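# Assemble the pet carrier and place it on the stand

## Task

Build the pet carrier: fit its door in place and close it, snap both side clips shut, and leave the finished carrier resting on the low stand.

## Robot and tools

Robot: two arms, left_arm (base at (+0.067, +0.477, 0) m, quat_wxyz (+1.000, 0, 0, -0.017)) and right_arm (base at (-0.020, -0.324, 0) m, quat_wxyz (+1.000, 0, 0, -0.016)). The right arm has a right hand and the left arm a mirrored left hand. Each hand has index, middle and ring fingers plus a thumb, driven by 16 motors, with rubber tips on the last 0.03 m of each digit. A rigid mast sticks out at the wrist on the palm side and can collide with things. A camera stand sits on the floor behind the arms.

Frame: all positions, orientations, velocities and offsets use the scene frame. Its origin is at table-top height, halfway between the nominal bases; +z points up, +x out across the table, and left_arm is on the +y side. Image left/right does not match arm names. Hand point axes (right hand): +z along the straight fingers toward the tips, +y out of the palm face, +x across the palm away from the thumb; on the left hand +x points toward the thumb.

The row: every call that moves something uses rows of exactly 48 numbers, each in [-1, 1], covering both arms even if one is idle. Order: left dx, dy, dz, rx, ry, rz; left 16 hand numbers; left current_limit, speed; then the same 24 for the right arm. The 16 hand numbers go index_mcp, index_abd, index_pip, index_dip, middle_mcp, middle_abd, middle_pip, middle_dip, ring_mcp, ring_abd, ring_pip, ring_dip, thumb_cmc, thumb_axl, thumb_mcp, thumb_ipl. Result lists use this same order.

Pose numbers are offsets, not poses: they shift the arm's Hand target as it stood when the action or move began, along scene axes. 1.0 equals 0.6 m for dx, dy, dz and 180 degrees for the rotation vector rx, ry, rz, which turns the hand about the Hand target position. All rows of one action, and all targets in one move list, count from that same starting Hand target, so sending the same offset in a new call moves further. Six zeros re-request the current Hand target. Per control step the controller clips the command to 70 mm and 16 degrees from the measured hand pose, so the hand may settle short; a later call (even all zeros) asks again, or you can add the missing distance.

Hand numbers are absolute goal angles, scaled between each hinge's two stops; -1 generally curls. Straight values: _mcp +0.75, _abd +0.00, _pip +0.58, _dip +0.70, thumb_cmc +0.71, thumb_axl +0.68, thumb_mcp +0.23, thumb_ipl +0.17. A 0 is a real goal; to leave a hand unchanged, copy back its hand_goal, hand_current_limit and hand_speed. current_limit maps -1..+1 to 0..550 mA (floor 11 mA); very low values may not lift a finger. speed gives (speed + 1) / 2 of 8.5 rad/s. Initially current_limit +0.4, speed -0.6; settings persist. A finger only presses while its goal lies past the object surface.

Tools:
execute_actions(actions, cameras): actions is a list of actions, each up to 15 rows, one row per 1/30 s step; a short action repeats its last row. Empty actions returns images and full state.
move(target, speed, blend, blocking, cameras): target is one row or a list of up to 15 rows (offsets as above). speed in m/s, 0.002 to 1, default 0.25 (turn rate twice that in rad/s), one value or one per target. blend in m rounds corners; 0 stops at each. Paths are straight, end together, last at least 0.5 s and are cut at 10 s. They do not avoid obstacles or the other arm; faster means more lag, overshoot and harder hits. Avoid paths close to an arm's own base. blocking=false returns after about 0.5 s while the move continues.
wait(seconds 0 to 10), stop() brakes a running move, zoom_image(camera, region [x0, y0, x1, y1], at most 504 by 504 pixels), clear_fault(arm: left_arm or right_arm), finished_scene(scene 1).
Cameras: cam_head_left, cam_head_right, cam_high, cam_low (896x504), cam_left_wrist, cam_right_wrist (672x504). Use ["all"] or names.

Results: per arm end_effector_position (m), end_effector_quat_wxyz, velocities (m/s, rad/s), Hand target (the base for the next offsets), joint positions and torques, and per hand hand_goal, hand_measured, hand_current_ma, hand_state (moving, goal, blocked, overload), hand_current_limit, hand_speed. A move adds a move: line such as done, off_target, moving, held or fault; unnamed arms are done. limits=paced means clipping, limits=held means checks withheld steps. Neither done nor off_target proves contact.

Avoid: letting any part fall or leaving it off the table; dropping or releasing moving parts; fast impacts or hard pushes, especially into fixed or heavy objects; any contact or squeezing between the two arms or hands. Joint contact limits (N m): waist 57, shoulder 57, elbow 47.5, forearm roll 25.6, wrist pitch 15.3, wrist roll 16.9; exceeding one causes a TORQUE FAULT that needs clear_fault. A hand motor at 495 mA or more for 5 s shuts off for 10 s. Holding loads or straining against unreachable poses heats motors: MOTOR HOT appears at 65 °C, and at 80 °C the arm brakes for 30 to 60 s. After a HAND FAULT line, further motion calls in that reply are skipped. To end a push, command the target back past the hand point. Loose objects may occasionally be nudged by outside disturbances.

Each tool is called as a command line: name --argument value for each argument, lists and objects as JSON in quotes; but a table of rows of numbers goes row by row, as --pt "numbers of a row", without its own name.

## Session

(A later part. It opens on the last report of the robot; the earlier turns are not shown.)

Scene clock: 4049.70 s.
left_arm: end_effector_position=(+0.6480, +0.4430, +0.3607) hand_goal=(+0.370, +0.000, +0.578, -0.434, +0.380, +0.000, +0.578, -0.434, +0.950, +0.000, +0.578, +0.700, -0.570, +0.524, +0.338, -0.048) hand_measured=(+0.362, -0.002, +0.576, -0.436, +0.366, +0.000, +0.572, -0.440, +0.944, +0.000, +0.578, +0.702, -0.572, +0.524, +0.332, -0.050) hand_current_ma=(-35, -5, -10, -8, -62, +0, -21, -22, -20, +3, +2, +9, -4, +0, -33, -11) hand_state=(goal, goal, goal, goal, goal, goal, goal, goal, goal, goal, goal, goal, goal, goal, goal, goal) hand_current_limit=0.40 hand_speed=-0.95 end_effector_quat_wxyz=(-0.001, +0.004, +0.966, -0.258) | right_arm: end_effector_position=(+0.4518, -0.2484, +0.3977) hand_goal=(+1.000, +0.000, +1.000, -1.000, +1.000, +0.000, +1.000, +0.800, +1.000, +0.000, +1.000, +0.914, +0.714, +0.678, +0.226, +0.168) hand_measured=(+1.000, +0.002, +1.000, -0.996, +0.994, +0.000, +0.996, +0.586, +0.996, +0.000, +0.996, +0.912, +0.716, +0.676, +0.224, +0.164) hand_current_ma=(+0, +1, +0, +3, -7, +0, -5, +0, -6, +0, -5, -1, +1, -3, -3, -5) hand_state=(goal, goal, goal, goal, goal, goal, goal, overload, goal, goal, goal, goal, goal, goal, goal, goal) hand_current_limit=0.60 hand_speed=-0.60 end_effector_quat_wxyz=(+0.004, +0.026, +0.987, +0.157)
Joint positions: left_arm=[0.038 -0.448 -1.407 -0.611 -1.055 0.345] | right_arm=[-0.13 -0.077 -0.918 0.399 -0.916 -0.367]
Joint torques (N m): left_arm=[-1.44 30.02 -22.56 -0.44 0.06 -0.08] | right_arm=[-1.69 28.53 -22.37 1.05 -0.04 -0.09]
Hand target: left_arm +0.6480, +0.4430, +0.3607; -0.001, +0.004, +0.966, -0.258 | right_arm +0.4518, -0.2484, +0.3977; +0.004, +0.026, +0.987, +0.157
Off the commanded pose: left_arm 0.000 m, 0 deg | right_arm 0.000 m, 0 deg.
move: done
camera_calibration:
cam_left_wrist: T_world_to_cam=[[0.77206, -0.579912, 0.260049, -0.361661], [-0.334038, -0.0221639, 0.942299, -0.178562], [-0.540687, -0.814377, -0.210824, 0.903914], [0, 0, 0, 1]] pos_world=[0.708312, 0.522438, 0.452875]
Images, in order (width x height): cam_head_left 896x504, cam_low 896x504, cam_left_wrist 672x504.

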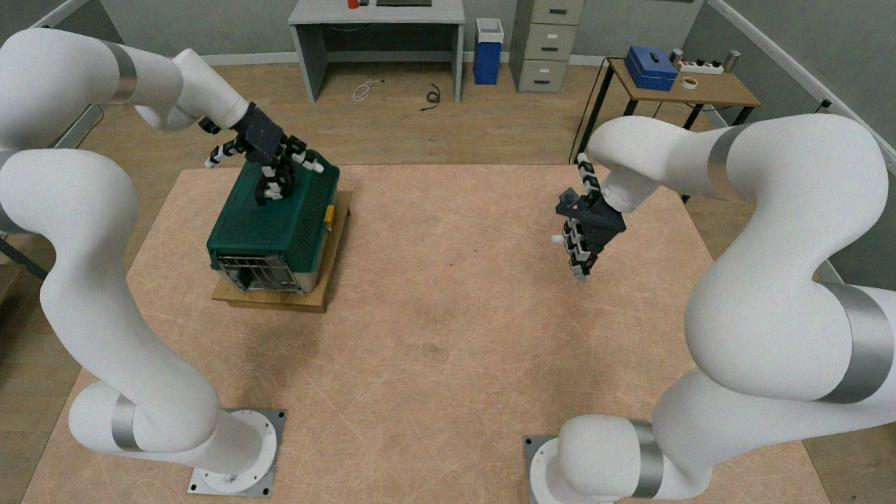

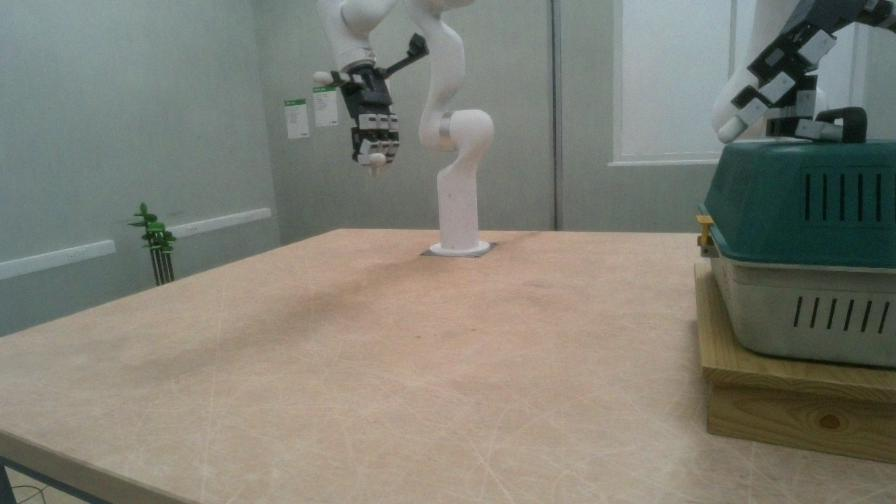

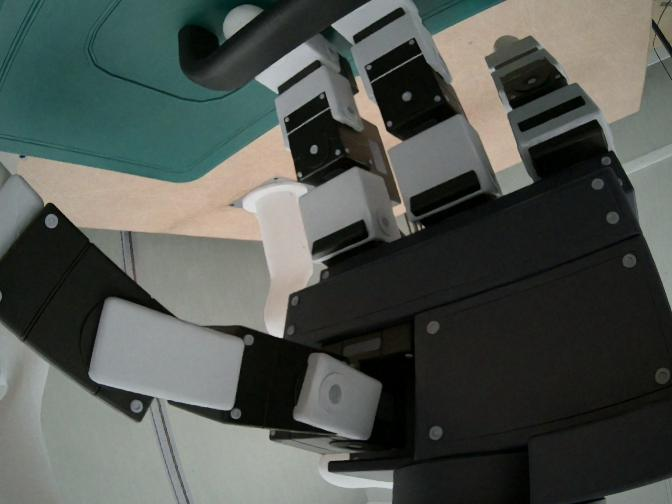

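move --pt "0 -0.05 0 0 0 0 0.37 0 0.577 -0.435 0.38 0 0.577 -0.435 0.95 0 0.577 0.7 -0.571 0.524 0.337 -0.049 0.4 -0.95 0 0 0 0 0 0 1 0 1 -1 1 0 1 0.8 1 0 1 0.913 0.714 0.678 0.226 0.168 0.6 -0.6" --pt "0 -0.05 0.15 0 0 0 0.37 0 0.577 -0.435 0.38 0 0.577 -0.435 0.95 0 0.577 0.7 -0.571 0.524 0.337 -0.049 0.4 -0.95 0 0 0 0 0 0 1 0 1 -1 1 0 1 0.8 1 0 1 0.913 0.714 0.678 0.226 0.168 0.6 -0.6" --speed '[0.02,0.05]' --cameras '["cam_left_wrist","cam_head_left","cam_low","cam_high"]'

zoom_image --camera "cam_head_left" --region '[170, 90, 370, 340]'

zoom_image --camera "cam_low" --region '[640, 100, 896, 400]'

Scene clock: 4060.77 s.
left_arm: end_effector_position=(+0.6480, +0.4130, +0.4506) hand_goal=(+0.370, +0.000, +0.578, -0.434, +0.380, +0.000, +0.578, -0.434, +0.950, +0.000, +0.578, +0.700, -0.570, +0.524, +0.338, -0.048) hand_measured=(+0.366, -0.002, +0.576, -0.436, +0.374, +0.000, +0.576, -0.436, +0.944, +0.000, +0.578, +0.702, -0.572, +0.524, +0.332, -0.050) hand_current_ma=(-18, -5, -10, -8, -23, +0, -10, -8, -21, +3, +2, +9, -4, +0, -33, -11) hand_state=(goal, goal, goal, goal, goal, goal, goal, goal, goal, goal, goal, goal, goal, goal, goal, goal) hand_current_limit=0.40 hand_speed=-0.95 end_effector_quat_wxyz=(-0.001, +0.004, +0.966, -0.258) | right_arm: end_effector_position=(+0.4518, -0.2484, +0.3977) hand_goal=(+1.000, +0.000, +1.000, -1.000, +1.000, +0.000, +1.000, +0.800, +1.000, +0.000, +1.000, +0.914, +0.714, +0.678, +0.226, +0.168) hand_measured=(+1.000, +0.002, +1.000, -0.996, +0.994, +0.000, +0.996, +0.586, +0.996, +0.000, +0.996, +0.912, +0.716, +0.676, +0.224, +0.164) hand_current_ma=(+0, +1, +0, +3, -7, +0, -5, +0, -6, +0, -5, -1, +1, -3, -3, -5) hand_state=(goal, goal, goal, goal, goal, goal, goal, overload, goal, goal, goal, goal, goal, goal, goal, goal) hand_current_limit=0.60 hand_speed=-0.60 end_effector_quat_wxyz=(+0.004, +0.026, +0.987, +0.157)
Joint positions: left_arm=[-0.012 -0.407 -1.554 -0.568 -1.188 0.19] | right_arm=[-0.13 -0.077 -0.918 0.399 -0.916 -0.367]
Joint torques (N m): left_arm=[-1.53 28.73 -24.78 -0.23 -0.16 -0.08] | right_arm=[-0.17 28.25 -22.03 1.12 0.06 0.15]
Hand target: left_arm +0.6480, +0.4130, +0.4507; -0.001, +0.004, +0.966, -0.258 | right_arm +0.4518, -0.2484, +0.3977; +0.004, +0.026, +0.987, +0.157
Off the commanded pose: left_arm 0.000 m, 0 deg | right_arm 0.000 m, 0 deg.
move: done
camera_calibration:
cam_left_wrist: T_world_to_cam=[[0.77206, -0.579912, 0.260049, -0.402463], [-0.334038, -0.0221639, 0.942299, -0.264033], [-0.540687, -0.814377, -0.210824, 0.898457], [0, 0, 0, 1]] pos_world=[0.708312, 0.492438, 0.542875]
Images, in order (width x height): cam_head_left 896x504, cam_high 896x504, cam_low 896x504, cam_left_wrist 672x504.

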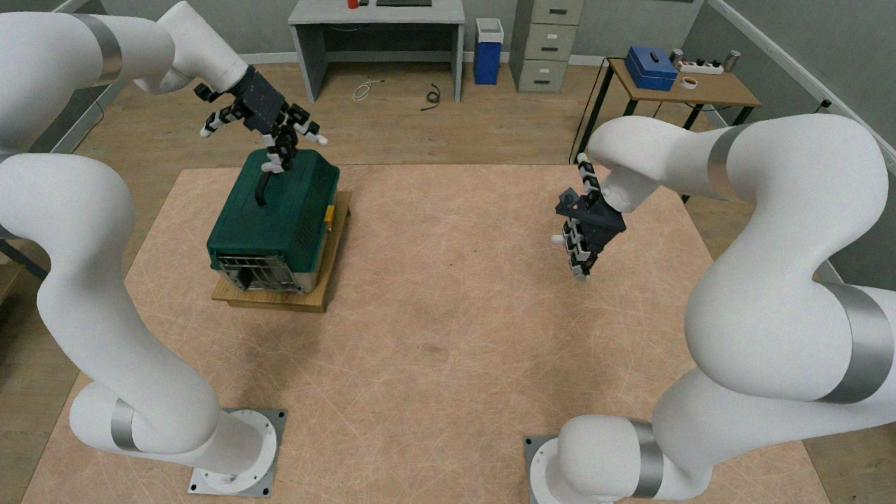

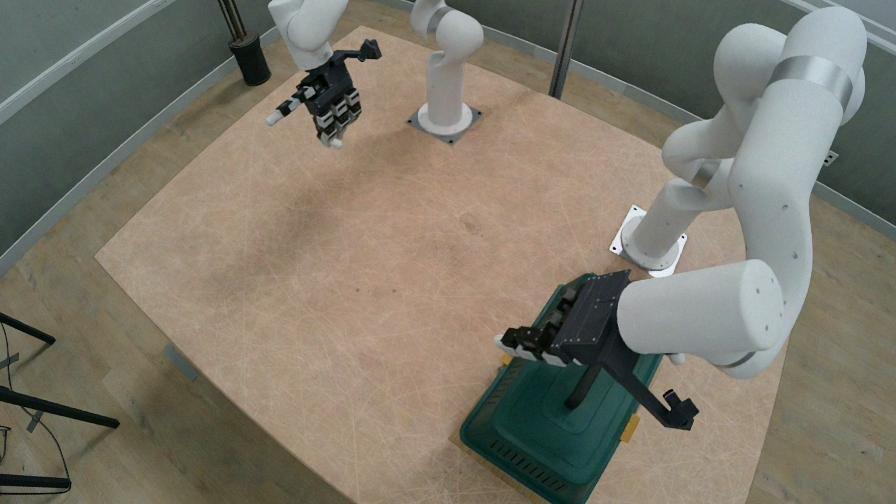

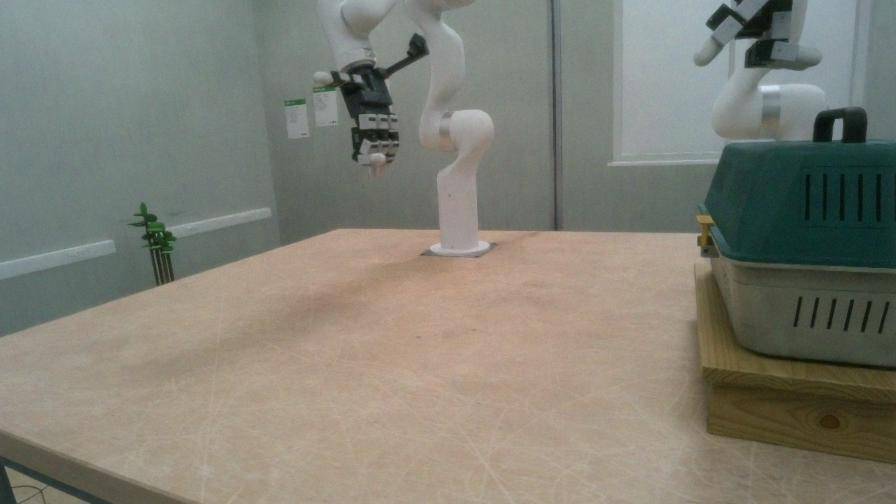

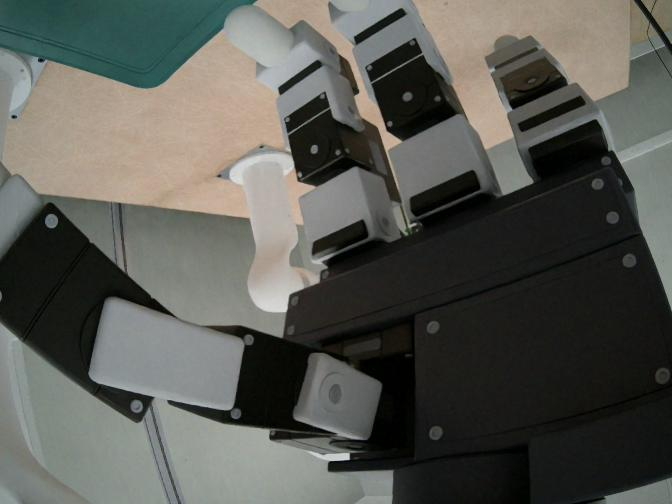

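Scaled by 2.016 from the camera's 896x504 image, which has a finer 1280x720 frame.

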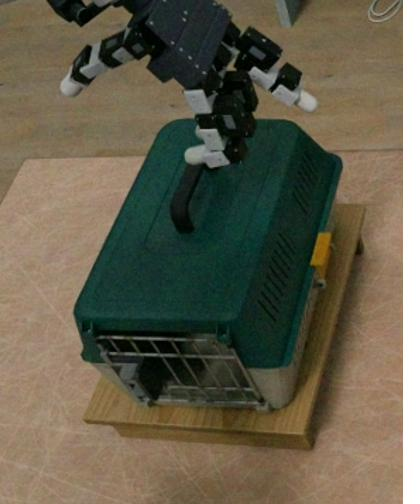

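Scaled by 1.680 from the camera's 896x504 image, which has a finer 1280x720 frame.

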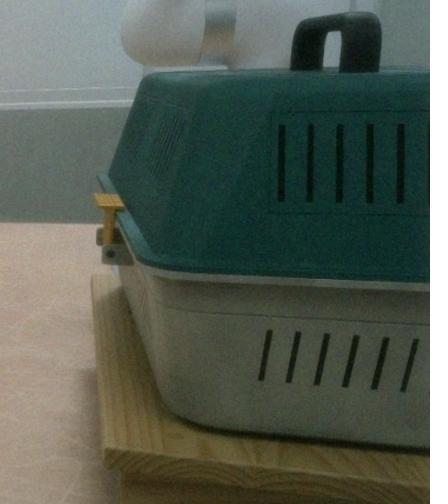

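zoom_image --camera "cam_high" --region '[560, 380, 700, 504]'

zoom_image --camera "cam_head_left" --region '[195, 230, 335, 320]'

zoom_image --camera "cam_high" --region '[450, 300, 620, 504]'

Scaled by 3.600 from the camera's 896x504 image, which has a finer 1280x720 frame.

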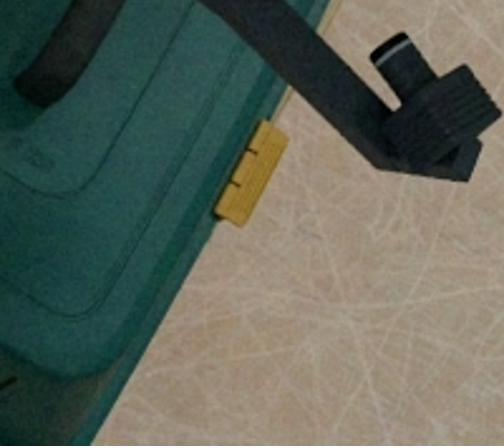

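Scaled by 3.600 from the camera's 896x504 image, which has a finer 1280x720 frame.

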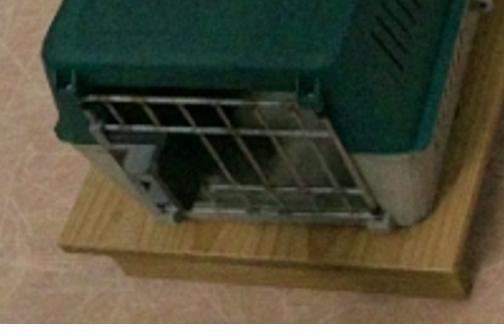

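Scaled by 2.471 from the camera's 896x504 image, which has a finer 1280x720 frame.

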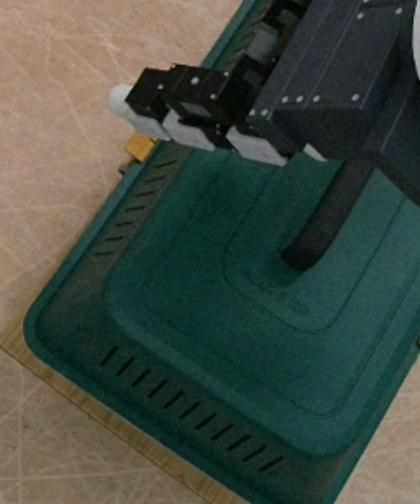

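finished_scene

The scene is finished: the task was done.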